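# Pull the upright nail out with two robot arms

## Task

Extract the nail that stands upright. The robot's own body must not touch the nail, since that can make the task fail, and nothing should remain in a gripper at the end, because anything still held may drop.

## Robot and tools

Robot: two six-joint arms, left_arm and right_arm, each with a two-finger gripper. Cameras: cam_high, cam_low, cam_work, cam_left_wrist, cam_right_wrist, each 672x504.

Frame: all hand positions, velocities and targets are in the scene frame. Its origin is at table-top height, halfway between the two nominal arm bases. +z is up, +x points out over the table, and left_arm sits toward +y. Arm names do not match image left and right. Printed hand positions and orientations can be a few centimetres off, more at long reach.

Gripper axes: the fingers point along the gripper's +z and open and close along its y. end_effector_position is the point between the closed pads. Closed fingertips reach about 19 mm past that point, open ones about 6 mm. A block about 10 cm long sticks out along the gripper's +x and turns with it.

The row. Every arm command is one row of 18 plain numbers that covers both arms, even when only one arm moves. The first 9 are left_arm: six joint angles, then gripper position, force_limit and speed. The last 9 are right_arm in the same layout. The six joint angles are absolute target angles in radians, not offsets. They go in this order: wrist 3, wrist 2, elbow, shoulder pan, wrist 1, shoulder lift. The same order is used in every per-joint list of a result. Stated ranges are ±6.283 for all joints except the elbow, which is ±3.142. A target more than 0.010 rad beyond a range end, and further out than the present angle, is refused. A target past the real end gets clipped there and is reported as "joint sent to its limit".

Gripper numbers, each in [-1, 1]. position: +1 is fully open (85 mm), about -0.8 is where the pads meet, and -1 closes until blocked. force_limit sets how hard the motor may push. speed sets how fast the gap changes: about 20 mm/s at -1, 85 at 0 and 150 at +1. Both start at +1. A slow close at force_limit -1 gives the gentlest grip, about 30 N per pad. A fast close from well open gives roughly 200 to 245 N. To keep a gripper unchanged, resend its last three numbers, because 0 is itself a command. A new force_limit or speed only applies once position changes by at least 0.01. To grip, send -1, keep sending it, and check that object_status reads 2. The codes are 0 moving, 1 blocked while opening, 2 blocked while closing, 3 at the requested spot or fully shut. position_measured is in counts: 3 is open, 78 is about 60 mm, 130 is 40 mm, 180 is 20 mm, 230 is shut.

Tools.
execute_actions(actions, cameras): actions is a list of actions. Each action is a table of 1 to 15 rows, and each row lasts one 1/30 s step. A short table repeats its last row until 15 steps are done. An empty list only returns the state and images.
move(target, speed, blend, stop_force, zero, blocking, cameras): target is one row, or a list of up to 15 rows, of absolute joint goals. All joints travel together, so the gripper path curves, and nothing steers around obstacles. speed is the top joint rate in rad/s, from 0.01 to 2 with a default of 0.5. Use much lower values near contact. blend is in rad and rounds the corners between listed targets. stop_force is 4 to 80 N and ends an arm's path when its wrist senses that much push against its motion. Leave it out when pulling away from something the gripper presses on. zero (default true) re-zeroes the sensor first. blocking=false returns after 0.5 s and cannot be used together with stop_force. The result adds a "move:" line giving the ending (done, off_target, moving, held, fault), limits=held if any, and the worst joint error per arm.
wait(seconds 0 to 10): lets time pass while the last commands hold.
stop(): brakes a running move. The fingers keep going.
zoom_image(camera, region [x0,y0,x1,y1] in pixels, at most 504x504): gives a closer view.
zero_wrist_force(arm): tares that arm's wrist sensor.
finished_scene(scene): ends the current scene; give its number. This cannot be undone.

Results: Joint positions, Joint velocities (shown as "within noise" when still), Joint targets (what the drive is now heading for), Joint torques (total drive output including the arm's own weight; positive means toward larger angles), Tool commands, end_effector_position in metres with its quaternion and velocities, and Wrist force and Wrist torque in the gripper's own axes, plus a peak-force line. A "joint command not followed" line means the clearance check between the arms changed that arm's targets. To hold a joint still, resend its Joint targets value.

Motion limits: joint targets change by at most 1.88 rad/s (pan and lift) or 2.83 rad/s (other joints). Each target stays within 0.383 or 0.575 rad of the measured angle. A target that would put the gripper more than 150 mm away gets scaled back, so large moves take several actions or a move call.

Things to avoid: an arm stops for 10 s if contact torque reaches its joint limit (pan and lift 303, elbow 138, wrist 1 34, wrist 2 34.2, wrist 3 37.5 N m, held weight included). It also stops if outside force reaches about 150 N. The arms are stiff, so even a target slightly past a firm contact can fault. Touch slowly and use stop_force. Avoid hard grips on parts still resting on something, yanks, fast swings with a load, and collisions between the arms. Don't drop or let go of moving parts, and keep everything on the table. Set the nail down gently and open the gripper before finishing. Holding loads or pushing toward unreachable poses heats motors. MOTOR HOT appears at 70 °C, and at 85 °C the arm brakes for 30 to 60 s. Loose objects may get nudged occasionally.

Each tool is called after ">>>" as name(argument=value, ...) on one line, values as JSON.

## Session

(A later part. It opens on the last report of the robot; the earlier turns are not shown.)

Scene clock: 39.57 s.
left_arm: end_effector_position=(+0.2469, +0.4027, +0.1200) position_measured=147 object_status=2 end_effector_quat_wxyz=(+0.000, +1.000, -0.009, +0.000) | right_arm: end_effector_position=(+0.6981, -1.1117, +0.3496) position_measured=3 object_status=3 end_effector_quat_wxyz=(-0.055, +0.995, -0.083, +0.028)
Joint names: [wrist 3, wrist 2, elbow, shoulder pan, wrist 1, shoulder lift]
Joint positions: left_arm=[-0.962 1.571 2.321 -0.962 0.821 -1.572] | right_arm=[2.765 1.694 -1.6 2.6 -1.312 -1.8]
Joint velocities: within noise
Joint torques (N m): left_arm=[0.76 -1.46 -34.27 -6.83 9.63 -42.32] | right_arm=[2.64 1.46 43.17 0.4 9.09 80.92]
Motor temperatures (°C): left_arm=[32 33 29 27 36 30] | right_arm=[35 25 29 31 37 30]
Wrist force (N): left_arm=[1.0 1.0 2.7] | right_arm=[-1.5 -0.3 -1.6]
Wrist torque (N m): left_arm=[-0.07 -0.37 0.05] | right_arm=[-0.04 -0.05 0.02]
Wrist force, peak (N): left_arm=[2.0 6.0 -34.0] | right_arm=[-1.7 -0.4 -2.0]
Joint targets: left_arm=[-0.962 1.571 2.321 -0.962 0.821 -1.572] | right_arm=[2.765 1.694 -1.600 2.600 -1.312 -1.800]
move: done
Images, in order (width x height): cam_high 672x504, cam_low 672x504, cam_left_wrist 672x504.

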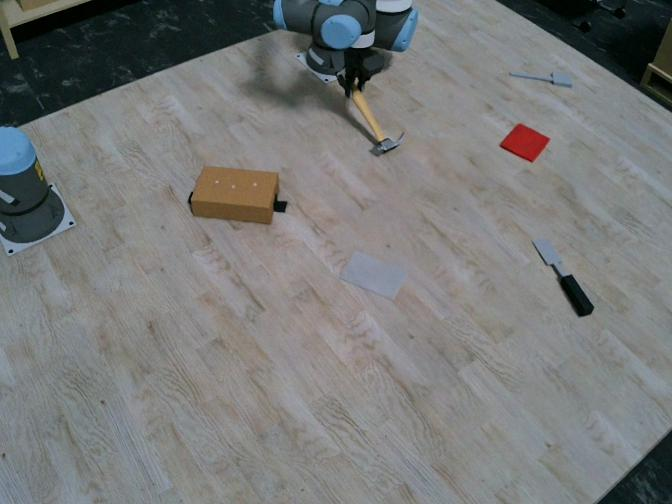

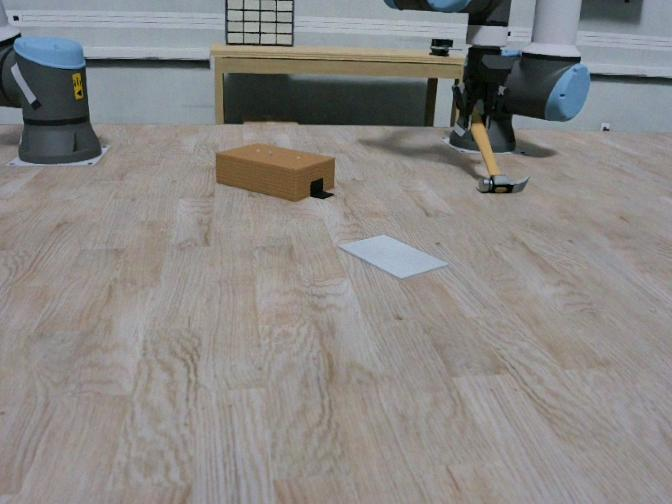

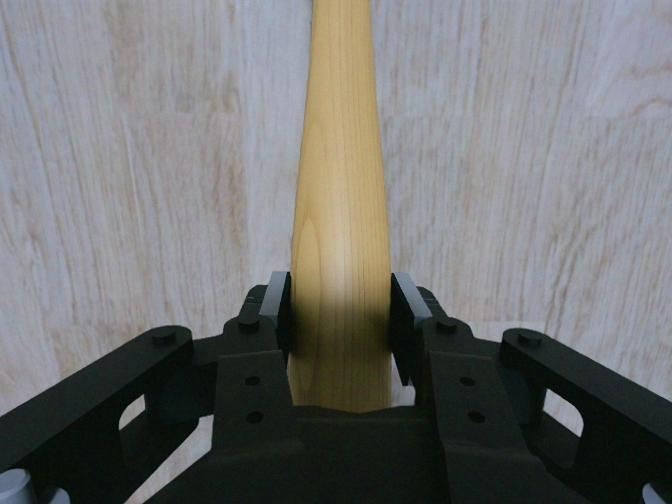

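>>> move(target=[[-0.9624, 1.571, 2.3901, -0.9624, 0.5794, -1.3987, -1, 1, -0.5, 2.765, 1.694, -1.6, 2.6, -1.312, -1.8, 1, 1, 1]], speed=[0.2], cameras=["cam_left_wrist"])

>>> execute_actions(actions=[[[-0.9624, 1.571, 2.3901, -0.9624, 0.5794, -1.3987, 1, 1, -0.5, 2.765, 1.694, -1.6, 2.6, -1.312, -1.8, 1, 1, 1]],[[-0.9624, 1.571, 2.3901, -0.9624, 0.5794, -1.3987, 1, 1, -0.5, 2.765, 1.694, -1.6, 2.6, -1.312, -1.8, 1, 1, 1]],[[-0.9624, 1.571, 2.3901, -0.9624, 0.5794, -1.3987, 1, 1, -0.5, 2.765, 1.694, -1.6, 2.6, -1.312, -1.8, 1, 1, 1]]], cameras=["cam_left_wrist", "cam_high", "cam_low"])

Scene clock: 42.60 s.
left_arm: end_effector_position=(+0.2470, +0.4026, +0.0222) position_measured=147 object_status=2 end_effector_quat_wxyz=(+0.000, +1.000, -0.009, +0.000) | right_arm: end_effector_position=(+0.6981, -1.1117, +0.3496) position_measured=3 object_status=3 end_effector_quat_wxyz=(-0.055, +0.995, -0.083, +0.028)
Joint names: [wrist 3, wrist 2, elbow, shoulder pan, wrist 1, shoulder lift]
Joint positions: left_arm=[-0.962 1.571 2.39 -0.962 0.58 -1.399] | right_arm=[2.765 1.694 -1.6 2.6 -1.312 -1.8]
Joint velocities: within noise
Joint torques (N m): left_arm=[0.51 -1.34 0.56 -6.3 -1.26 -5.7] | right_arm=[2.53 1.09 41.36 3.06 9.17 78.93]
Motor temperatures (°C): left_arm=[32 33 29 27 36 30] | right_arm=[35 25 29 31 37 30]
Wrist force (N): left_arm=[1.5 7.0 -47.7] | right_arm=[-1.6 -0.1 -1.7]
Wrist torque (N m): left_arm=[-0.02 0.03 0.22] | right_arm=[0.01 -0.03 0.03]
Wrist force, peak (N): left_arm=[1.8 7.4 -48.1] | right_arm=[-1.9 -0.6 -1.9]
Joint targets: left_arm=[-0.962 1.571 2.390 -0.962 0.579 -1.399] | right_arm=[2.765 1.694 -1.600 2.600 -1.312 -1.800]
move: done
Images, in order (width x height): cam_left_wrist 672x504.

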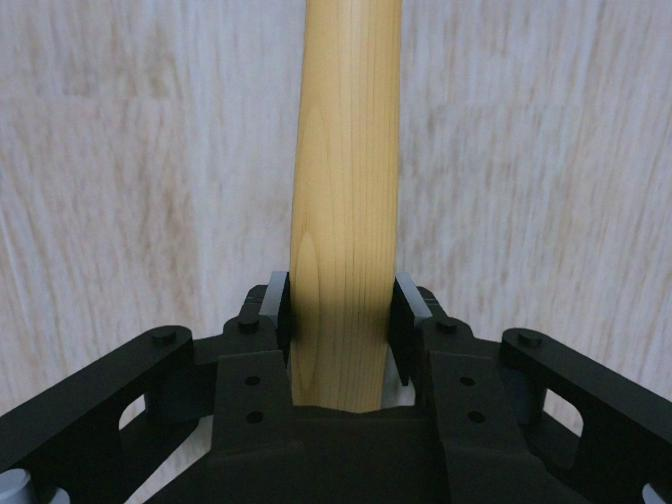

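Scene clock: 44.30 s.
left_arm: end_effector_position=(+0.2470, +0.4026, +0.0222) position_measured=3 object_status=3 end_effector_quat_wxyz=(+0.000, +1.000, -0.009, +0.000) | right_arm: end_effector_position=(+0.6981, -1.1117, +0.3496) position_measured=3 object_status=3 end_effector_quat_wxyz=(-0.055, +0.995, -0.083, +0.028)
Joint names: [wrist 3, wrist 2, elbow, shoulder pan, wrist 1, shoulder lift]
Joint positions: left_arm=[-0.962 1.571 2.39 -0.962 0.579 -1.399] | right_arm=[2.765 1.694 -1.6 2.6 -1.312 -1.8]
Joint velocities: within noise
Joint torques (N m): left_arm=[0.78 -1.01 -24 -1.86 8.51 -44.23] | right_arm=[2.37 0.72 41.86 2.92 9.25 79.56]
Motor temperatures (°C): left_arm=[32 33 29 27 36 30] | right_arm=[35 25 29 31 37 30]
Wrist force (N): left_arm=[-0.3 0.8 -0.4] | right_arm=[-1.7 0.1 -1.6]
Wrist torque (N m): left_arm=[-0.03 -0.02 0.05] | right_arm=[0.02 -0.01 0.02]
Wrist force, peak (N): left_arm=[1.7 7.5 -49.0] | right_arm=[-1.8 0.1 -2.1]
Joint targets: left_arm=[-0.962 1.571 2.390 -0.962 0.579 -1.399] | right_arm=[2.765 1.694 -1.600 2.600 -1.312 -1.800]
Step readings (joint positions of left_arm | right_arm):
0: [-0.962 1.571 2.390 -0.962 0.580 -1.399] | [2.765 1.694 -1.600 2.600 -1.312 -1.800]
1: [-0.962 1.571 2.390 -0.962 0.579 -1.399] | [2.765 1.694 -1.600 2.600 -1.312 -1.800]
2: [-0.962 1.571 2.390 -0.962 0.579 -1.399] | [2.765 1.694 -1.600 2.600 -1.312 -1.800]
4: [-0.962 1.571 2.390 -0.962 0.579 -1.399] | [2.765 1.694 -1.600 2.600 -1.312 -1.800]
8: [-0.962 1.571 2.390 -0.962 0.579 -1.399] | [2.765 1.694 -1.600 2.600 -1.312 -1.800]
15: [-0.962 1.571 2.390 -0.962 0.579 -1.399] | [2.765 1.694 -1.600 2.600 -1.312 -1.800]
16: [-0.962 1.571 2.390 -0.962 0.579 -1.399] | [2.765 1.694 -1.600 2.600 -1.312 -1.800]
17: [-0.962 1.571 2.390 -0.962 0.579 -1.399] | [2.765 1.694 -1.600 2.600 -1.312 -1.800]
19: [-0.962 1.571 2.390 -0.962 0.579 -1.399] | [2.765 1.694 -1.600 2.600 -1.312 -1.800]
23: [-0.962 1.571 2.390 -0.962 0.579 -1.399] | [2.765 1.694 -1.600 2.600 -1.312 -1.800]
30: [-0.962 1.571 2.390 -0.962 0.579 -1.399] | [2.765 1.694 -1.600 2.600 -1.312 -1.800]
31: [-0.962 1.571 2.390 -0.962 0.579 -1.399] | [2.765 1.694 -1.600 2.600 -1.312 -1.800]
32: [-0.962 1.571 2.390 -0.962 0.579 -1.399] | [2.765 1.694 -1.600 2.600 -1.312 -1.800]
34: [-0.962 1.571 2.390 -0.962 0.579 -1.399] | [2.765 1.694 -1.600 2.600 -1.312 -1.800]
38: [-0.962 1.571 2.390 -0.962 0.579 -1.399] | [2.765 1.694 -1.600 2.600 -1.312 -1.800]
45: [-0.962 1.571 2.390 -0.962 0.579 -1.399] | [2.765 1.694 -1.600 2.600 -1.312 -1.800]
Images, in order (width x height): cam_high 672x504, cam_low 672x504, cam_left_wrist 672x504.

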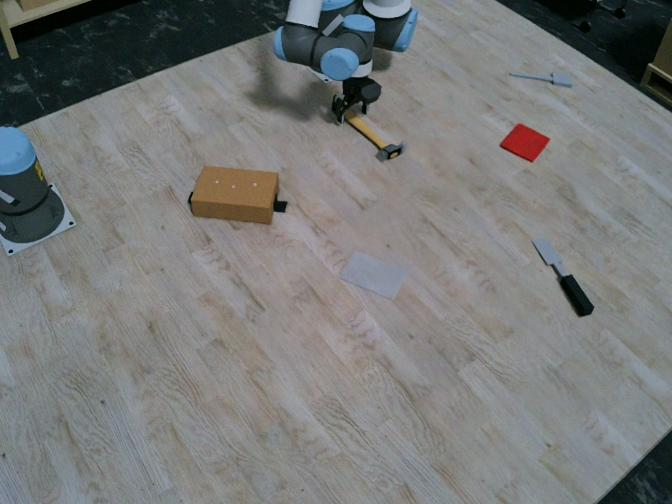

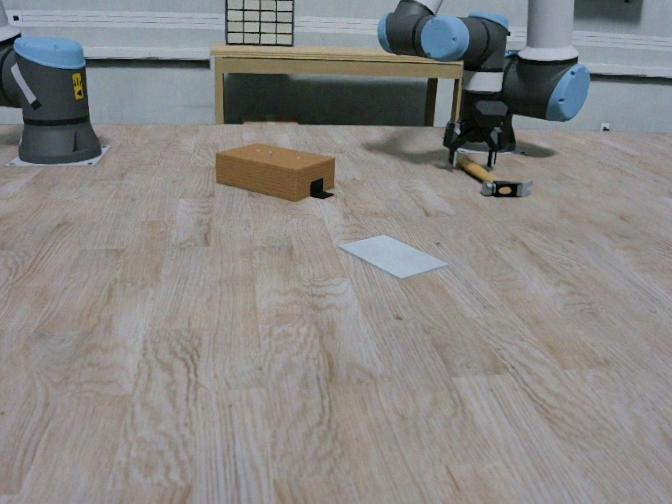

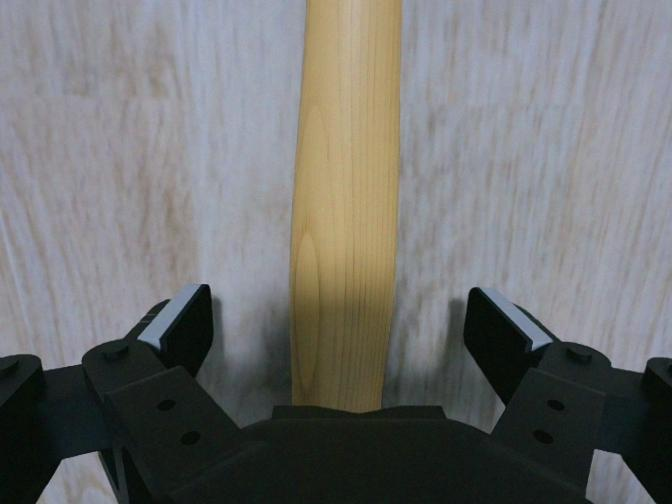

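>>> move(target=[[-0.9624, 1.571, 2.3213, -0.9624, 0.8212, -1.5717, 1, 1, -0.5, 2.765, 1.694, -1.6, 2.6, -1.312, -1.8, 1, 1, 1],[-0.7827, 1.571, 2.2091, -0.8197, 0.8291, -1.4674, 1, 1, -0.5, 2.765, 1.694, -1.6, 2.6, -1.312, -1.8, 1, 1, 1]], speed=[0.3, 0.4], blend=[0.03, 0.0], cameras=["cam_left_wrist"])

Scene clock: 47.47 s.
left_arm: end_effector_position=(+0.3099, +0.3987, +0.1201) position_measured=3 object_status=3 end_effector_quat_wxyz=(+0.000, +1.000, -0.027, +0.000) | right_arm: end_effector_position=(+0.6981, -1.1117, +0.3496) position_measured=3 object_status=3 end_effector_quat_wxyz=(-0.055, +0.995, -0.083, +0.028)
Joint names: [wrist 3, wrist 2, elbow, shoulder pan, wrist 1, shoulder lift]
Joint positions: left_arm=[-0.783 1.571 2.209 -0.82 0.829 -1.467] | right_arm=[2.765 1.694 -1.6 2.6 -1.312 -1.8]
Joint velocities: within noise
Joint torques (N m): left_arm=[1.73 -1.64 -35.7 10.83 9.4 -20.51] | right_arm=[2.49 0.54 41.41 6.93 8.88 78.57]
Motor temperatures (°C): left_arm=[32 33 29 27 36 30] | right_arm=[35 25 29 31 37 30]
Wrist force (N): left_arm=[0.2 0.9 -0.3] | right_arm=[-1.7 -0.3 -1.5]
Wrist torque (N m): left_arm=[0.03 -0.04 0.05] | right_arm=[-0.03 -0.01 0.02]
Wrist force, peak (N): left_arm=[2.2 0.5 -0.2] | right_arm=[-2.1 -0.5 -1.8]
Joint targets: left_arm=[-0.783 1.571 2.209 -0.820 0.829 -1.467] | right_arm=[2.765 1.694 -1.600 2.600 -1.312 -1.800]
move: done
Images, in order (width x height): cam_left_wrist 672x504.

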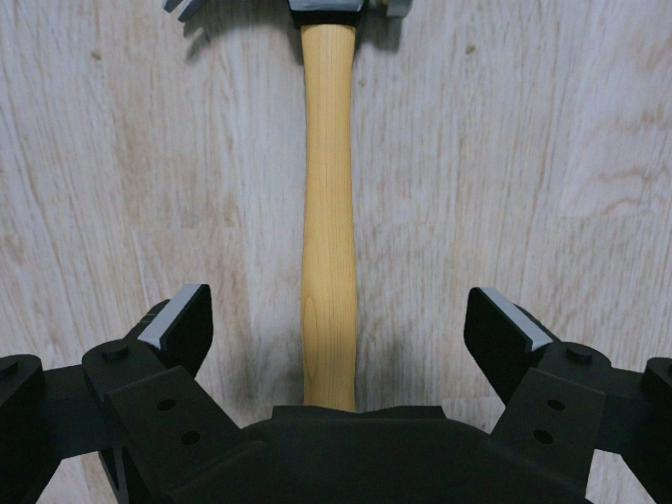

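>>> move(target=[[-0.7209, 1.571, 2.2172, -0.7579, 0.6316, -1.278, 1, 1, -0.5, 2.765, 1.694, -1.6, 2.6, -1.312, -1.8, 1, 1, 1]], speed=[0.12], stop_force=8, cameras=["cam_left_wrist"])

Scene clock: 51.50 s.
left_arm: end_effector_position=(+0.3399, +0.4013, +0.0221) position_measured=3 object_status=3 end_effector_quat_wxyz=(+0.000, +1.000, -0.027, +0.000) | right_arm: end_effector_position=(+0.6981, -1.1117, +0.3496) position_measured=3 object_status=3 end_effector_quat_wxyz=(-0.055, +0.995, -0.083, +0.028)
Joint names: [wrist 3, wrist 2, elbow, shoulder pan, wrist 1, shoulder lift]
Joint positions: left_arm=[-0.721 1.571 2.217 -0.758 0.632 -1.278] | right_arm=[2.765 1.694 -1.6 2.6 -1.312 -1.8]
Joint velocities: within noise
Joint torques (N m): left_arm=[1.99 -1.2 -15.45 13.02 1.17 -30.51] | right_arm=[2.44 -0.06 41.01 8.75 8.98 76.53]
Motor temperatures (°C): left_arm=[32 33 29 27 36 30] | right_arm=[35 25 29 31 37 30]
Wrist force (N): left_arm=[-0.4 0.5 -0.9] | right_arm=[-1.5 -0.2 -1.5]
Wrist torque (N m): left_arm=[-0.04 0.06 0.02] | right_arm=[-0.03 -0.04 0.03]
Wrist force, peak (N): left_arm=[0.0 0.7 -1.2] | right_arm=[-2.2 -0.6 -1.6]
Joint targets: left_arm=[-0.721 1.571 2.217 -0.758 0.632 -1.278] | right_arm=[2.765 1.694 -1.600 2.600 -1.312 -1.800]
move: done
Images, in order (width x height): cam_left_wrist 672x504.

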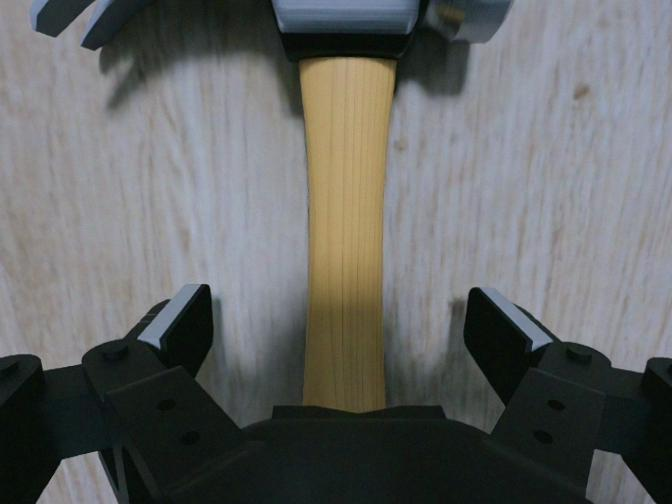

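>>> execute_actions(actions=[[[-0.7209, 1.571, 2.2172, -0.7579, 0.6316, -1.278, -1, 1, 0.3, 2.765, 1.694, -1.6, 2.6, -1.312, -1.8, 1, 1, 1]],[[-0.7209, 1.571, 2.2172, -0.7579, 0.6316, -1.278, -1, 1, 0.3, 2.765, 1.694, -1.6, 2.6, -1.312, -1.8, 1, 1, 1]]], cameras=["cam_left_wrist"])

Scene clock: 52.90 s.
left_arm: end_effector_position=(+0.3400, +0.4013, +0.0221) position_measured=171 object_status=2 end_effector_quat_wxyz=(+0.000, +1.000, -0.027, +0.000) | right_arm: end_effector_position=(+0.6981, -1.1117, +0.3496) position_measured=3 object_status=3 end_effector_quat_wxyz=(-0.055, +0.995, -0.083, +0.028)
Joint names: [wrist 3, wrist 2, elbow, shoulder pan, wrist 1, shoulder lift]
Joint positions: left_arm=[-0.721 1.571 2.217 -0.758 0.632 -1.278] | right_arm=[2.765 1.694 -1.6 2.6 -1.312 -1.8]
Joint velocities: within noise
Joint torques (N m): left_arm=[1.6 -1.1 -19.33 11.06 2.13 -28.15] | right_arm=[2.43 -0.15 41.05 10 8.78 75.49]
Motor temperatures (°C): left_arm=[32 33 29 27 36 30] | right_arm=[35 25 29 31 37 30]
Wrist force (N): left_arm=[2.8 -0.1 -36.4] | right_arm=[-1.8 -0.4 -1.7]
Wrist torque (N m): left_arm=[-0.07 -0.03 -0.20] | right_arm=[-0.06 0.00 0.02]
Wrist force, peak (N): left_arm=[2.5 0.1 -37.0] | right_arm=[-2.1 -0.2 -1.5]
Joint targets: left_arm=[-0.721 1.571 2.217 -0.758 0.632 -1.278] | right_arm=[2.765 1.694 -1.600 2.600 -1.312 -1.800]
Step readings (joint positions of left_arm | right_arm):
0: [-0.721 1.571 2.217 -0.758 0.632 -1.278] | [2.765 1.694 -1.600 2.600 -1.312 -1.800]
1: [-0.721 1.571 2.217 -0.758 0.632 -1.278] | [2.765 1.694 -1.600 2.600 -1.312 -1.800]
2: [-0.721 1.571 2.217 -0.758 0.632 -1.278] | [2.765 1.694 -1.600 2.600 -1.312 -1.800]
4: [-0.721 1.571 2.217 -0.758 0.632 -1.278] | [2.765 1.694 -1.600 2.600 -1.312 -1.800]
8: [-0.721 1.571 2.217 -0.758 0.632 -1.278] | [2.765 1.694 -1.600 2.600 -1.312 -1.800]
15: [-0.721 1.571 2.217 -0.758 0.632 -1.278] | [2.765 1.694 -1.600 2.600 -1.312 -1.800]
16: [-0.721 1.571 2.217 -0.758 0.632 -1.278] | [2.765 1.694 -1.600 2.600 -1.312 -1.800]
17: [-0.721 1.571 2.217 -0.758 0.632 -1.278] | [2.765 1.694 -1.600 2.600 -1.312 -1.800]
19: [-0.721 1.571 2.217 -0.758 0.632 -1.278] | [2.765 1.694 -1.600 2.600 -1.312 -1.800]
23: [-0.721 1.571 2.217 -0.758 0.632 -1.278] | [2.765 1.694 -1.600 2.600 -1.312 -1.800]
30: [-0.721 1.571 2.217 -0.758 0.632 -1.278] | [2.765 1.694 -1.600 2.600 -1.312 -1.800]
Images, in order (width x height): cam_left_wrist 672x504.

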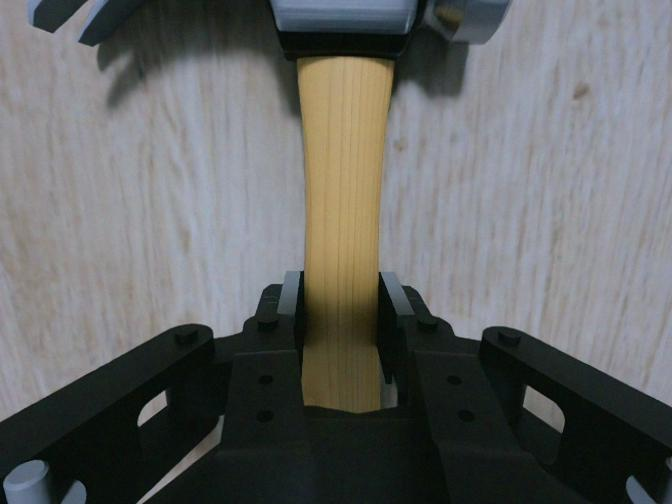

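>>> move(target=[[-0.7209, 1.571, 2.1575, -0.7579, 0.8368, -1.4235, -1, 1, 0.3, 2.765, 1.694, -1.6, 2.6, -1.312, -1.8, 1, 1, 1]], speed=[0.15], cameras=["cam_left_wrist", "cam_low"])

Scene clock: 58.13 s.
left_arm: end_effector_position=(+0.3399, +0.4013, +0.1199) position_measured=171 object_status=2 end_effector_quat_wxyz=(+0.000, +1.000, -0.027, +0.000) | right_arm: end_effector_position=(+0.6981, -1.1117, +0.3496) position_measured=3 object_status=3 end_effector_quat_wxyz=(-0.055, +0.995, -0.083, +0.028)
Joint names: [wrist 3, wrist 2, elbow, shoulder pan, wrist 1, shoulder lift]
Joint positions: left_arm=[-0.721 1.571 2.158 -0.758 0.837 -1.423] | right_arm=[2.765 1.694 -1.6 2.6 -1.312 -1.8]
Joint velocities: within noise
Joint torques (N m): left_arm=[0.13 -1.26 -37.06 -8.4 9.95 -58.12] | right_arm=[2.19 -0.56 42.1 12.27 8.9 76.03]
Motor temperatures (°C): left_arm=[32 33 29 27 36 30] | right_arm=[35 25 29 31 37 30]
Wrist force (N): left_arm=[0.6 0.6 4.4] | right_arm=[-1.7 -0.2 -1.8]
Wrist torque (N m): left_arm=[-0.01 -0.12 0.00] | right_arm=[-0.02 -0.01 0.02]
Wrist force, peak (N): left_arm=[2.7 0.1 -36.8] | right_arm=[-2.2 0.0 -1.6]
Joint targets: left_arm=[-0.721 1.571 2.158 -0.758 0.837 -1.423] | right_arm=[2.765 1.694 -1.600 2.600 -1.312 -1.800]
move: done
Images, in order (width x height): cam_low 672x504, cam_left_wrist 672x504.

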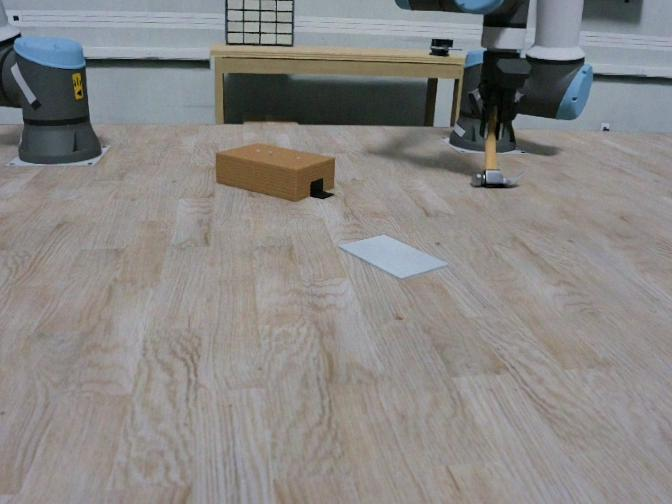

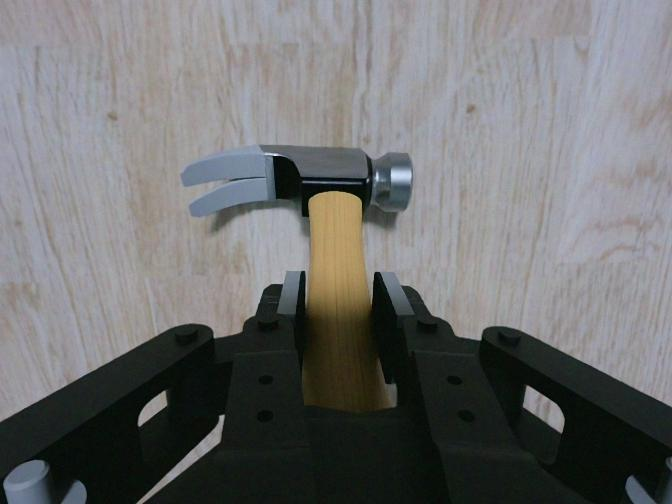

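>>> move(target=[[-0.7209, 1.571, 1.9987, -0.7579, 1.1582, -1.5861, -1, 1, 0.3, 2.765, 1.694, -1.6, 2.6, -1.312, -1.8, 1, 1, 1],[1.571, 1.571, 1.6233, -1.2075, 1.2119, -1.2644, -1, 1, 0.3, 2.765, 1.694, -1.6, 2.6, -1.312, -1.8, 1, 1, 1]], speed=[0.4, 0.8], blend=[0.05, 0.0], cameras=["cam_left_wrist", "cam_work", "cam_low", "cam_high"])

Scene clock: 70.57 s.
left_arm: end_effector_position=(+0.3036, +0.0476, +0.2802) position_measured=233 object_status=3 end_effector_quat_wxyz=(+0.000, -0.172, +0.985, +0.000) | right_arm: end_effector_position=(+0.6981, -1.1117, +0.3496) position_measured=3 object_status=3 end_effector_quat_wxyz=(-0.055, +0.995, -0.083, +0.028)
Joint names: [wrist 3, wrist 2, elbow, shoulder pan, wrist 1, shoulder lift]
Joint positions: left_arm=[1.571 1.571 1.623 -1.207 1.212 -1.264] | right_arm=[2.765 1.694 -1.6 2.6 -1.312 -1.8]
Joint velocities: within noise
Joint torques (N m): left_arm=[2.36 -0.9 -45.54 -11.04 9.16 -48.22] | right_arm=[2.35 -1.38 42.92 15.84 8.64 74.21]
Motor temperatures (°C): left_arm=[32 33 29 27 36 30] | right_arm=[35 25 29 31 37 30]
Wrist force (N): left_arm=[0.6 0.6 -0.1] | right_arm=[-1.5 -0.1 -1.3]
Wrist torque (N m): left_arm=[-0.07 -0.09 0.02] | right_arm=[-0.01 -0.04 0.02]
Wrist force, peak (N): left_arm=[0.6 0.4 7.7] | right_arm=[-2.0 0.1 -1.9]
Joint targets: left_arm=[1.571 1.571 1.623 -1.208 1.212 -1.264] | right_arm=[2.765 1.694 -1.600 2.600 -1.312 -1.800]
move: done
Images, in order (width x height): cam_high 672x504, cam_low 672x504, cam_work 672x504, cam_left_wrist 672x504.

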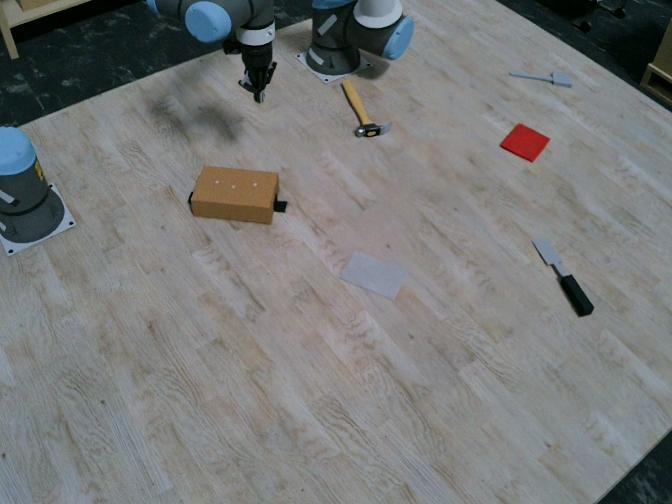

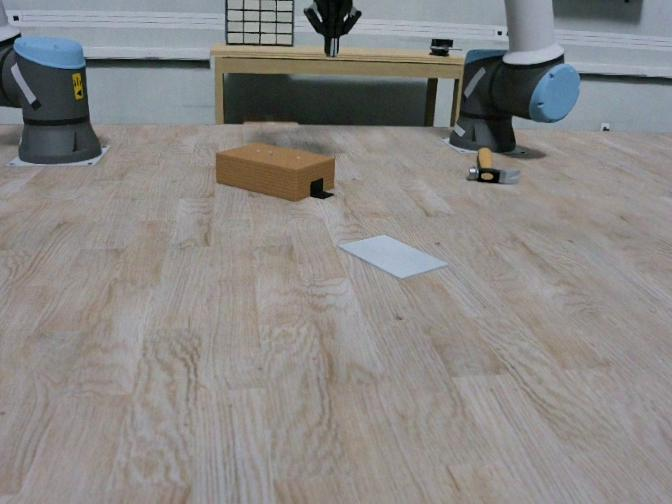

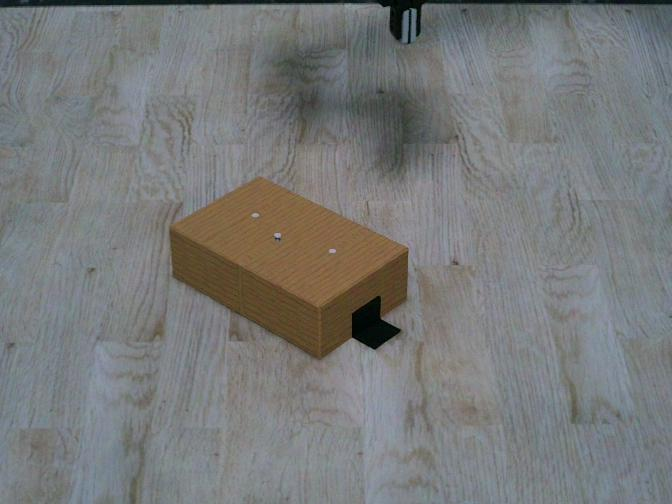

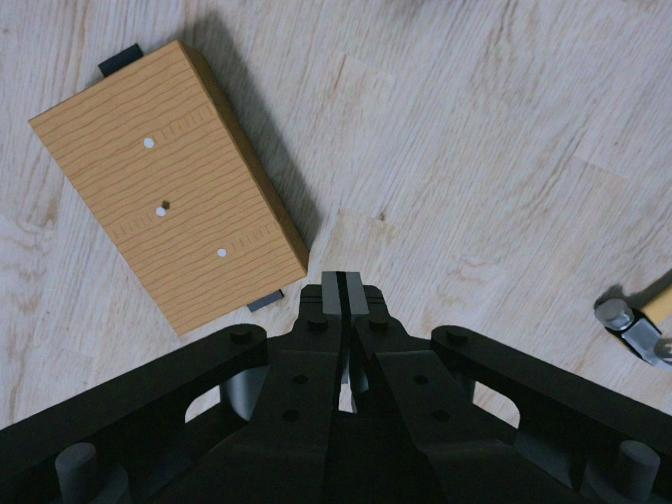

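>>> move(target=[[-0.9765, 1.571, 2.186, -0.9765, 1.2418, -1.857, 1, 1, 1, 2.765, 1.694, -1.6, 2.6, -1.312, -1.8, 1, 1, 1]], speed=[1.0], cameras=["cam_left_wrist", "cam_low"])

Scene clock: 76.43 s.
left_arm: end_effector_position=(+0.2176, +0.4401, +0.2999) position_measured=3 object_status=3 end_effector_quat_wxyz=(+0.000, +1.000, -0.009, +0.000) | right_arm: end_effector_position=(+0.6981, -1.1117, +0.3496) position_measured=3 object_status=3 end_effector_quat_wxyz=(-0.055, +0.995, -0.083, +0.028)
Joint names: [wrist 3, wrist 2, elbow, shoulder pan, wrist 1, shoulder lift]
Joint positions: left_arm=[-0.976 1.571 2.186 -0.977 1.242 -1.857] | right_arm=[2.765 1.694 -1.6 2.6 -1.312 -1.8]
Joint velocities: within noise
Joint torques (N m): left_arm=[-1.63 -0.87 -31.06 15.52 9.01 -29.82] | right_arm=[2.01 -2.05 42.53 15.66 8.75 73.44]
Motor temperatures (°C): left_arm=[32 33 29 27 36 30] | right_arm=[35 25 29 31 37 30]
Wrist force (N): left_arm=[0.1 1.0 -0.2] | right_arm=[-1.6 -0.2 -1.5]
Wrist torque (N m): left_arm=[0.00 -0.06 0.02] | right_arm=[-0.02 -0.04 0.02]
Wrist force, peak (N): left_arm=[-0.2 1.2 -0.5] | right_arm=[-2.1 -0.1 -1.9]
Joint targets: left_arm=[-0.976 1.571 2.186 -0.977 1.242 -1.857] | right_arm=[2.765 1.694 -1.600 2.600 -1.312 -1.800]
move: done
Images, in order (width x height): cam_low 672x504, cam_left_wrist 672x504.

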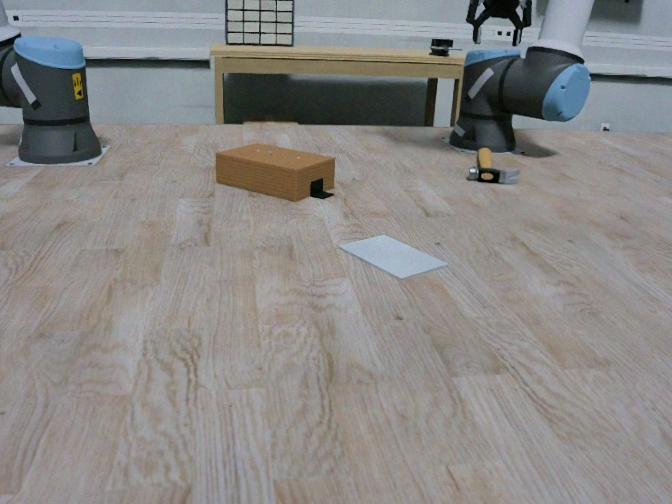

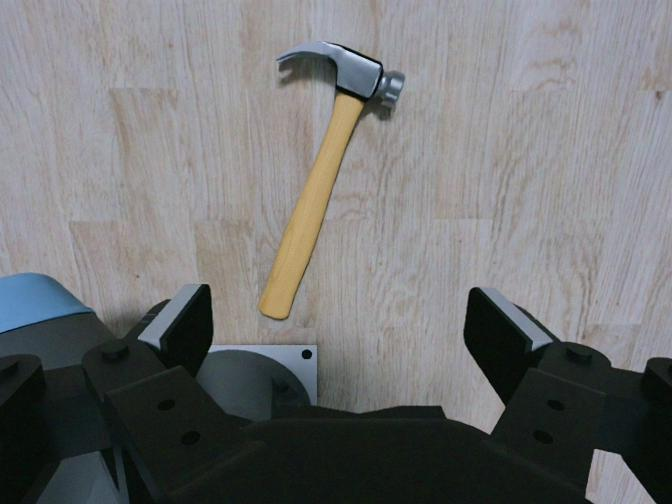

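>>> move(target=[[-0.6764, 1.571, 2.4584, -1.0134, 0.8386, -1.7262, 1, 1, 1, 2.765, 1.694, -1.6, 2.6, -1.312, -1.8, 1, 1, 1]], speed=[0.6], cameras=["cam_left_wrist"])

Scene clock: 78.50 s.
left_arm: end_effector_position=(+0.1939, +0.4621, +0.1201) position_measured=3 object_status=3 end_effector_quat_wxyz=(+0.000, +0.984, -0.176, +0.000) | right_arm: end_effector_position=(+0.6981, -1.1117, +0.3496) position_measured=3 object_status=3 end_effector_quat_wxyz=(-0.055, +0.995, -0.083, +0.028)
Joint names: [wrist 3, wrist 2, elbow, shoulder pan, wrist 1, shoulder lift]
Joint positions: left_arm=[-0.676 1.571 2.458 -1.013 0.839 -1.726] | right_arm=[2.765 1.694 -1.6 2.6 -1.312 -1.8]
Joint velocities: within noise
Joint torques (N m): left_arm=[1.63 -0.99 -21.45 -11.28 0.92 0.43] | right_arm=[2.1 -2.1 42.51 15.65 8.56 73.21]
Motor temperatures (°C): left_arm=[32 33 29 27 36 30] | right_arm=[35 25 29 31 37 30]
Wrist force (N): left_arm=[-0.2 0.9 -0.6] | right_arm=[-1.7 -0.2 -1.5]
Wrist torque (N m): left_arm=[0.02 -0.06 0.01] | right_arm=[-0.01 -0.01 0.03]
Wrist force, peak (N): left_arm=[0.0 0.9 -3.4] | right_arm=[-1.9 -0.6 -1.8]
Joint targets: left_arm=[-0.676 1.571 2.458 -1.013 0.839 -1.726] | right_arm=[2.765 1.694 -1.600 2.600 -1.312 -1.800]
move: done
Images, in order (width x height): cam_left_wrist 672x504.

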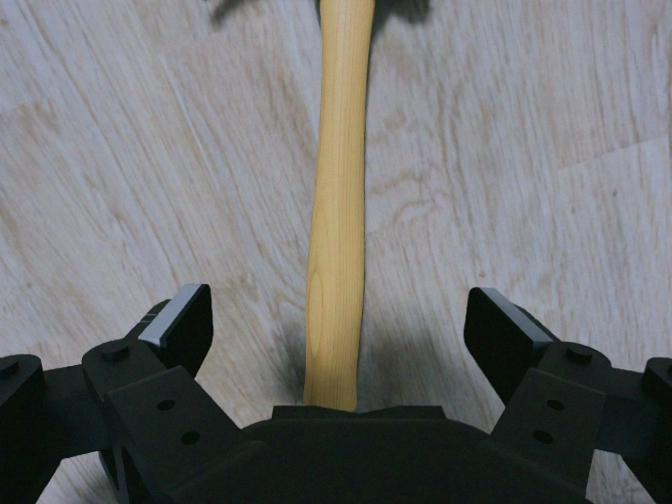

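>>> move(target=[[-0.6364, 1.571, 2.5381, -1.0134, 0.5586, -1.5259, 1, 1, 1, 2.765, 1.694, -1.6, 2.6, -1.312, -1.8, 1, 1, 1]], speed=[0.15], stop_force=8, cameras=["cam_left_wrist"])

>>> execute_actions(actions=[[[-0.6364, 1.571, 2.5381, -1.0134, 0.5586, -1.5259, -1, -1, -1, 2.765, 1.694, -1.6, 2.6, -1.312, -1.8, 1, 1, 1]],[[-0.6364, 1.571, 2.5381, -1.0134, 0.5586, -1.5259, -1, -1, -1, 2.765, 1.694, -1.6, 2.6, -1.312, -1.8, 1, 1, 1]],[[-0.6364, 1.571, 2.5381, -1.0134, 0.5586, -1.5259, -1, -1, -1, 2.765, 1.694, -1.6, 2.6, -1.312, -1.8, 1, 1, 1]],[[-0.6364, 1.571, 2.5381, -1.0134, 0.5586, -1.5259, -1, -1, -1, 2.765, 1.694, -1.6, 2.6, -1.312, -1.8, 1, 1, 1]],[[-0.6364, 1.571, 2.5381, -1.0134, 0.5586, -1.5259, -1, -1, -1, 2.765, 1.694, -1.6, 2.6, -1.312, -1.8, 1, 1, 1]],[[-0.6364, 1.571, 2.5381, -1.0134, 0.5586, -1.5259, -1, -1, -1, 2.765, 1.694, -1.6, 2.6, -1.312, -1.8, 1, 1, 1]]], cameras=["cam_left_wrist"])

Scene clock: 86.43 s.
left_arm: end_effector_position=(+0.1939, +0.4620, +0.0242) position_measured=3 object_status=3 end_effector_quat_wxyz=(+0.000, +0.981, -0.196, +0.000) | right_arm: end_effector_position=(+0.6981, -1.1117, +0.3496) position_measured=3 object_status=3 end_effector_quat_wxyz=(-0.055, +0.995, -0.083, +0.028)
Joint names: [wrist 3, wrist 2, elbow, shoulder pan, wrist 1, shoulder lift]
Joint positions: left_arm=[-0.636 1.571 2.538 -1.013 0.559 -1.526] | right_arm=[2.765 1.694 -1.6 2.6 -1.312 -1.8]
Joint velocities: within noise
Joint torques (N m): left_arm=[2.08 -0.93 -12.33 -7.76 1.13 -5.65] | right_arm=[2.1 -2.12 42.49 17.13 8.33 70.97]
Motor temperatures (°C): left_arm=[32 33 29 27 36 30] | right_arm=[34 25 29 31 37 30]
Wrist force (N): left_arm=[-0.6 0.2 -0.6] | right_arm=[-1.5 -0.2 -1.8]
Wrist torque (N m): left_arm=[-0.09 0.02 0.03] | right_arm=[-0.03 -0.04 0.02]
Wrist force, peak (N): left_arm=[-0.1 1.0 -1.6] | right_arm=[-2.0 0.0 -1.9]
Joint targets: left_arm=[-0.636 1.571 2.538 -1.013 0.559 -1.526] | right_arm=[2.765 1.694 -1.600 2.600 -1.312 -1.800]
move: done
Images, in order (width x height): cam_left_wrist 672x504.

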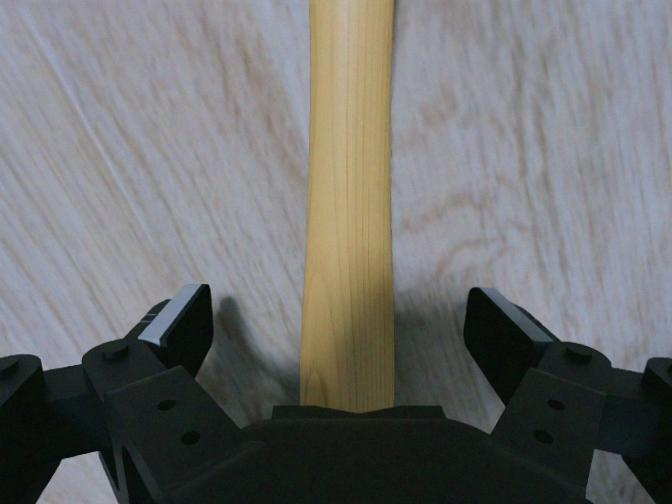

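Scene clock: 89.63 s.
left_arm: end_effector_position=(+0.1939, +0.4620, +0.0242) position_measured=151 object_status=2 end_effector_quat_wxyz=(+0.000, +0.981, -0.196, +0.000) | right_arm: end_effector_position=(+0.6981, -1.1117, +0.3496) position_measured=3 object_status=3 end_effector_quat_wxyz=(-0.055, +0.995, -0.083, +0.028)
Joint names: [wrist 3, wrist 2, elbow, shoulder pan, wrist 1, shoulder lift]
Joint positions: left_arm=[-0.636 1.571 2.538 -1.013 0.559 -1.526] | right_arm=[2.765 1.694 -1.6 2.6 -1.312 -1.8]
Joint velocities: within noise
Joint torques (N m): left_arm=[1.49 -0.78 -21.07 -5.29 3.38 -9.79] | right_arm=[1.94 -2.02 43.06 17.19 8.52 69.41]
Motor temperatures (°C): left_arm=[32 33 29 27 36 30] | right_arm=[34 25 29 31 37 30]
Wrist force (N): left_arm=[0.8 1.5 -9.4] | right_arm=[-1.7 0.1 -1.2]
Wrist torque (N m): left_arm=[-0.05 -0.09 0.01] | right_arm=[0.03 -0.01 0.02]
Wrist force, peak (N): left_arm=[0.4 1.4 -10.2] | right_arm=[-2.2 -0.1 -1.5]
Joint targets: left_arm=[-0.636 1.571 2.538 -1.013 0.559 -1.526] | right_arm=[2.765 1.694 -1.600 2.600 -1.312 -1.800]
Step readings (joint positions of left_arm | right_arm):
0: [-0.636 1.571 2.538 -1.013 0.559 -1.526] | [2.765 1.694 -1.600 2.600 -1.312 -1.800]
1: [-0.636 1.571 2.538 -1.013 0.559 -1.526] | [2.765 1.694 -1.600 2.600 -1.312 -1.800]
2: [-0.636 1.571 2.538 -1.013 0.559 -1.526] | [2.765 1.694 -1.600 2.600 -1.312 -1.800]
4: [-0.636 1.571 2.538 -1.013 0.559 -1.526] | [2.765 1.694 -1.600 2.600 -1.312 -1.800]
8: [-0.636 1.571 2.538 -1.013 0.559 -1.526] | [2.765 1.694 -1.600 2.600 -1.312 -1.800]
15: [-0.636 1.571 2.538 -1.013 0.559 -1.526] | [2.765 1.694 -1.600 2.600 -1.312 -1.800]
16: [-0.636 1.571 2.538 -1.013 0.559 -1.526] | [2.765 1.694 -1.600 2.600 -1.312 -1.800]
17: [-0.636 1.571 2.538 -1.013 0.559 -1.526] | [2.765 1.694 -1.600 2.600 -1.312 -1.800]
19: [-0.636 1.571 2.538 -1.013 0.559 -1.526] | [2.765 1.694 -1.600 2.600 -1.312 -1.800]
23: [-0.636 1.571 2.538 -1.013 0.559 -1.526] | [2.765 1.694 -1.600 2.600 -1.312 -1.800]
30: [-0.636 1.571 2.538 -1.013 0.559 -1.526] | [2.765 1.694 -1.600 2.600 -1.312 -1.800]
31: [-0.636 1.571 2.538 -1.013 0.559 -1.526] | [2.765 1.694 -1.600 2.600 -1.312 -1.800]
32: [-0.636 1.571 2.538 -1.013 0.559 -1.526] | [2.765 1.694 -1.600 2.600 -1.312 -1.800]
34: [-0.636 1.571 2.538 -1.013 0.559 -1.526] | [2.765 1.694 -1.600 2.600 -1.312 -1.800]
38: [-0.636 1.571 2.538 -1.013 0.559 -1.526] | [2.765 1.694 -1.600 2.600 -1.312 -1.800]
45: [-0.636 1.571 2.538 -1.013 0.559 -1.526] | [2.765 1.694 -1.600 2.600 -1.312 -1.800]
46: [-0.636 1.571 2.538 -1.013 0.559 -1.526] | [2.765 1.694 -1.600 2.600 -1.312 -1.800]
47: [-0.636 1.571 2.538 -1.013 0.559 -1.526] | [2.765 1.694 -1.600 2.600 -1.312 -1.800]
49: [-0.636 1.571 2.538 -1.013 0.559 -1.526] | [2.765 1.694 -1.600 2.600 -1.312 -1.800]
53: [-0.636 1.571 2.538 -1.013 0.559 -1.526] | [2.765 1.694 -1.600 2.600 -1.312 -1.800]
60: [-0.636 1.571 2.538 -1.013 0.559 -1.526] | [2.765 1.694 -1.600 2.600 -1.312 -1.800]
61: [-0.636 1.571 2.538 -1.013 0.559 -1.526] | [2.765 1.694 -1.600 2.600 -1.312 -1.800]
62: [-0.636 1.571 2.538 -1.013 0.559 -1.526] | [2.765 1.694 -1.600 2.600 -1.312 -1.800]
64: [-0.636 1.571 2.538 -1.013 0.559 -1.526] | [2.765 1.694 -1.600 2.600 -1.312 -1.800]
68: [-0.636 1.571 2.538 -1.013 0.559 -1.526] | [2.765 1.694 -1.600 2.600 -1.312 -1.800]
75: [-0.636 1.571 2.538 -1.013 0.559 -1.526] | [2.765 1.694 -1.600 2.600 -1.312 -1.800]
76: [-0.636 1.571 2.538 -1.013 0.559 -1.526] | [2.765 1.694 -1.600 2.600 -1.312 -1.800]
77: [-0.636 1.571 2.538 -1.013 0.559 -1.526] | [2.765 1.694 -1.600 2.600 -1.312 -1.800]
79: [-0.636 1.571 2.538 -1.013 0.559 -1.526] | [2.765 1.694 -1.600 2.600 -1.312 -1.800]
83: [-0.636 1.571 2.538 -1.013 0.559 -1.526] | [2.765 1.694 -1.600 2.600 -1.312 -1.800]
90: [-0.636 1.571 2.538 -1.013 0.559 -1.526] | [2.765 1.694 -1.600 2.600 -1.312 -1.800]
Images, in order (width x height): cam_left_wrist 672x504.

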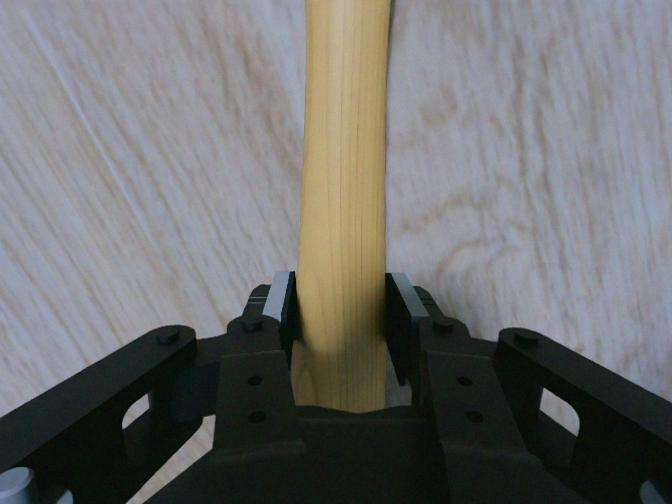

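>>> execute_actions(actions=[])

Scene clock: 94.23 s.
left_arm: end_effector_position=(+0.1940, +0.4620, +0.0242) position_measured=151 object_status=2 end_effector_quat_wxyz=(+0.000, +0.981, -0.196, +0.000) | right_arm: end_effector_position=(+0.6981, -1.1117, +0.3496) position_measured=3 object_status=3 end_effector_quat_wxyz=(-0.055, +0.995, -0.083, +0.028)
Joint names: [wrist 3, wrist 2, elbow, shoulder pan, wrist 1, shoulder lift]
Joint positions: left_arm=[-0.636 1.571 2.538 -1.013 0.559 -1.526] | right_arm=[2.765 1.694 -1.6 2.6 -1.312 -1.8]
Joint velocities: within noise
Joint torques (N m): left_arm=[1.89 -1.1 -22.28 -0.89 5.32 -7.44] | right_arm=[1.91 -2.03 43.23 15.77 8.17 68.17]
Motor temperatures (°C): left_arm=[32 33 29 27 36 30] | right_arm=[34 25 29 31 37 30]
Wrist force (N): left_arm=[0.8 0.8 -8.6] | right_arm=[-1.8 0.0 -1.4]
Wrist torque (N m): left_arm=[-0.12 -0.10 0.01] | right_arm=[0.02 0.01 0.02]
Wrist force, peak (N): left_arm=[0.7 1.7 -9.4] | right_arm=[-1.8 -0.2 -1.9]
Joint targets: left_arm=[-0.636 1.571 2.538 -1.013 0.559 -1.526] | right_arm=[2.765 1.694 -1.600 2.600 -1.312 -1.800]
Tool commands: left_gripper/position=-1.0 left_gripper/force_limit=-1.0 left_gripper/speed=-1.0 right_gripper/position=+1.0 right_gripper/force_limit=+1.0 right_gripper/speed=+1.0

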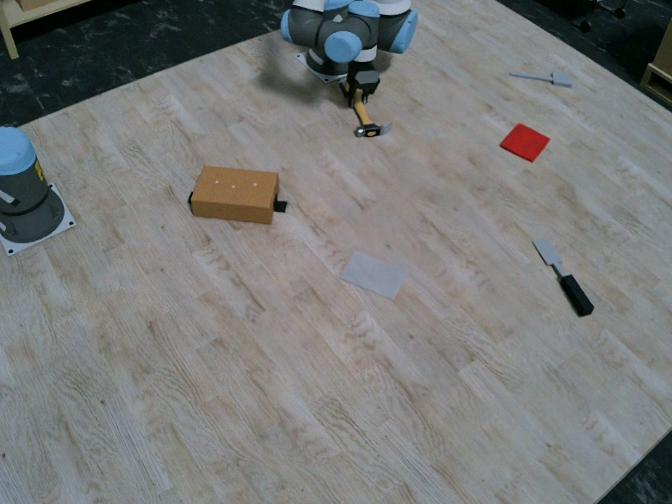

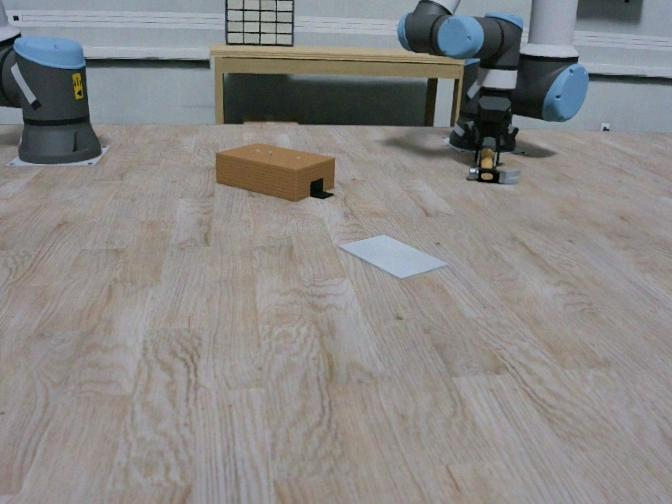

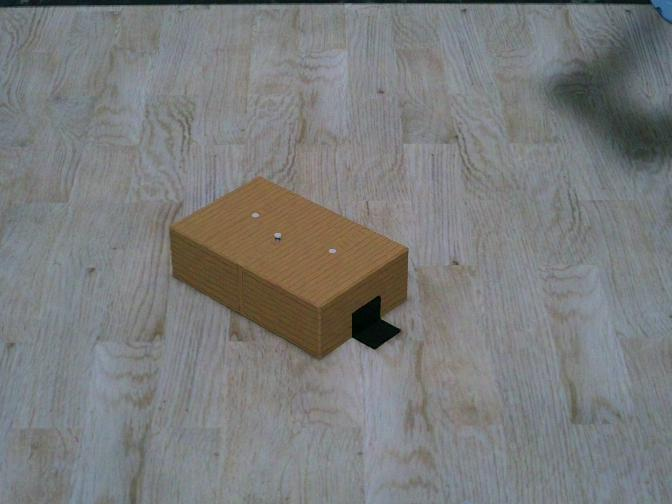

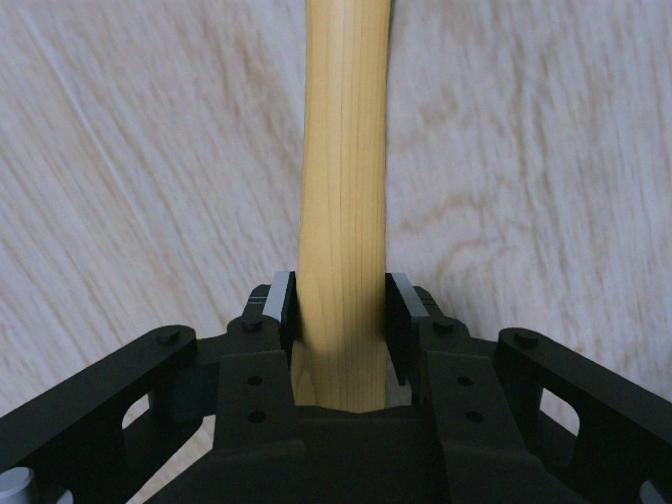

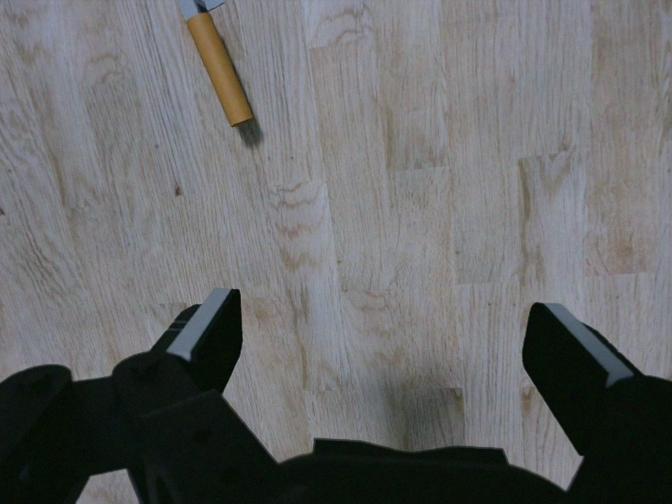

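>>> move(target=[[-0.4746, 1.571, 2.2925, -0.8516, 0.6110, -1.3327, -1, -1, -1, 2.765, 1.694, -1.6, 2.6, -1.312, -1.8, 1, 1, 1], [-0.3989, 1.571, 2.0470, -0.7759, 0.6981, -1.1743, -1, -1, -1, 2.765, 1.694, -1.6, 2.6, -1.312, -1.8, 1, 1, 1]], blend=0.05, speed=0.2, cameras=["cam_work", "cam_left_wrist", "cam_high"])

Scene clock: 104.10 s.
left_arm: end_effector_position=(+0.4000, +0.3302, +0.0241) position_measured=151 object_status=2 end_effector_quat_wxyz=(+0.000, +0.981, -0.196, +0.000) | right_arm: end_effector_position=(+0.6981, -1.1117, +0.3496) position_measured=3 object_status=3 end_effector_quat_wxyz=(-0.055, +0.995, -0.083, +0.028)
Joint names: [wrist 3, wrist 2, elbow, shoulder pan, wrist 1, shoulder lift]
Joint positions: left_arm=[-0.399 1.571 2.047 -0.776 0.698 -1.174] | right_arm=[2.765 1.694 -1.6 2.6 -1.312 -1.8]
Joint velocities: within noise
Joint torques (N m): left_arm=[1.9 -0.7 -33.82 12.36 5.86 -39.16] | right_arm=[2.06 -2.09 42.96 16.76 8.02 68.05]
Motor temperatures (°C): left_arm=[32 33 29 27 36 30] | right_arm=[34 25 29 31 37 30]
Wrist force (N): left_arm=[-5.5 -0.1 -9.8] | right_arm=[-1.5 0.1 -1.8]
Wrist torque (N m): left_arm=[-0.04 -0.13 0.02] | right_arm=[0.03 -0.04 0.03]
Wrist force, peak (N): left_arm=[-5.5 -0.2 -9.9] | right_arm=[-1.9 -0.1 -2.0]
Joint targets: left_arm=[-0.399 1.571 2.047 -0.776 0.698 -1.174] | right_arm=[2.765 1.694 -1.600 2.600 -1.312 -1.800]
move: done
Images, in order (width x height): cam_high 672x504, cam_work 672x504, cam_left_wrist 672x504.

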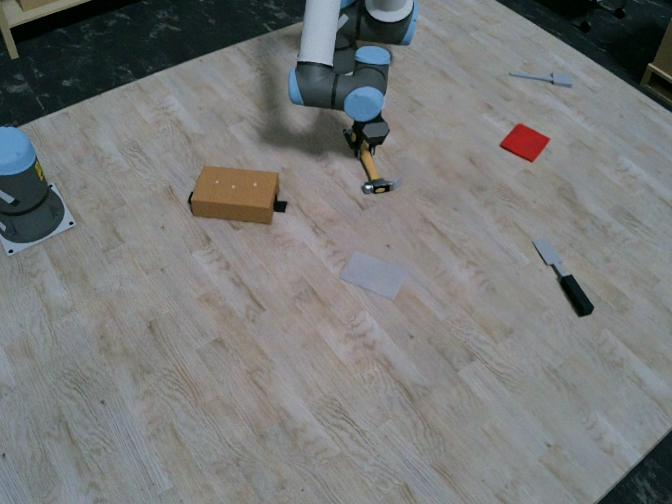

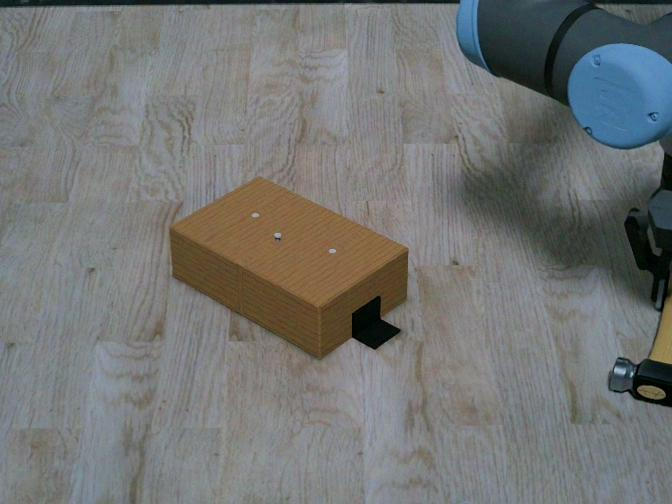

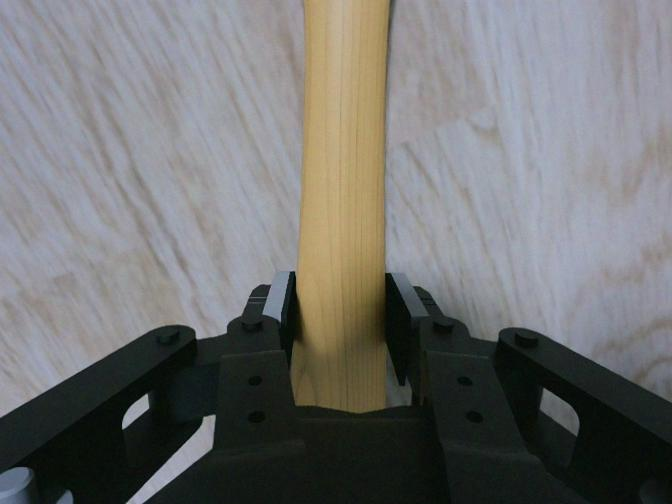

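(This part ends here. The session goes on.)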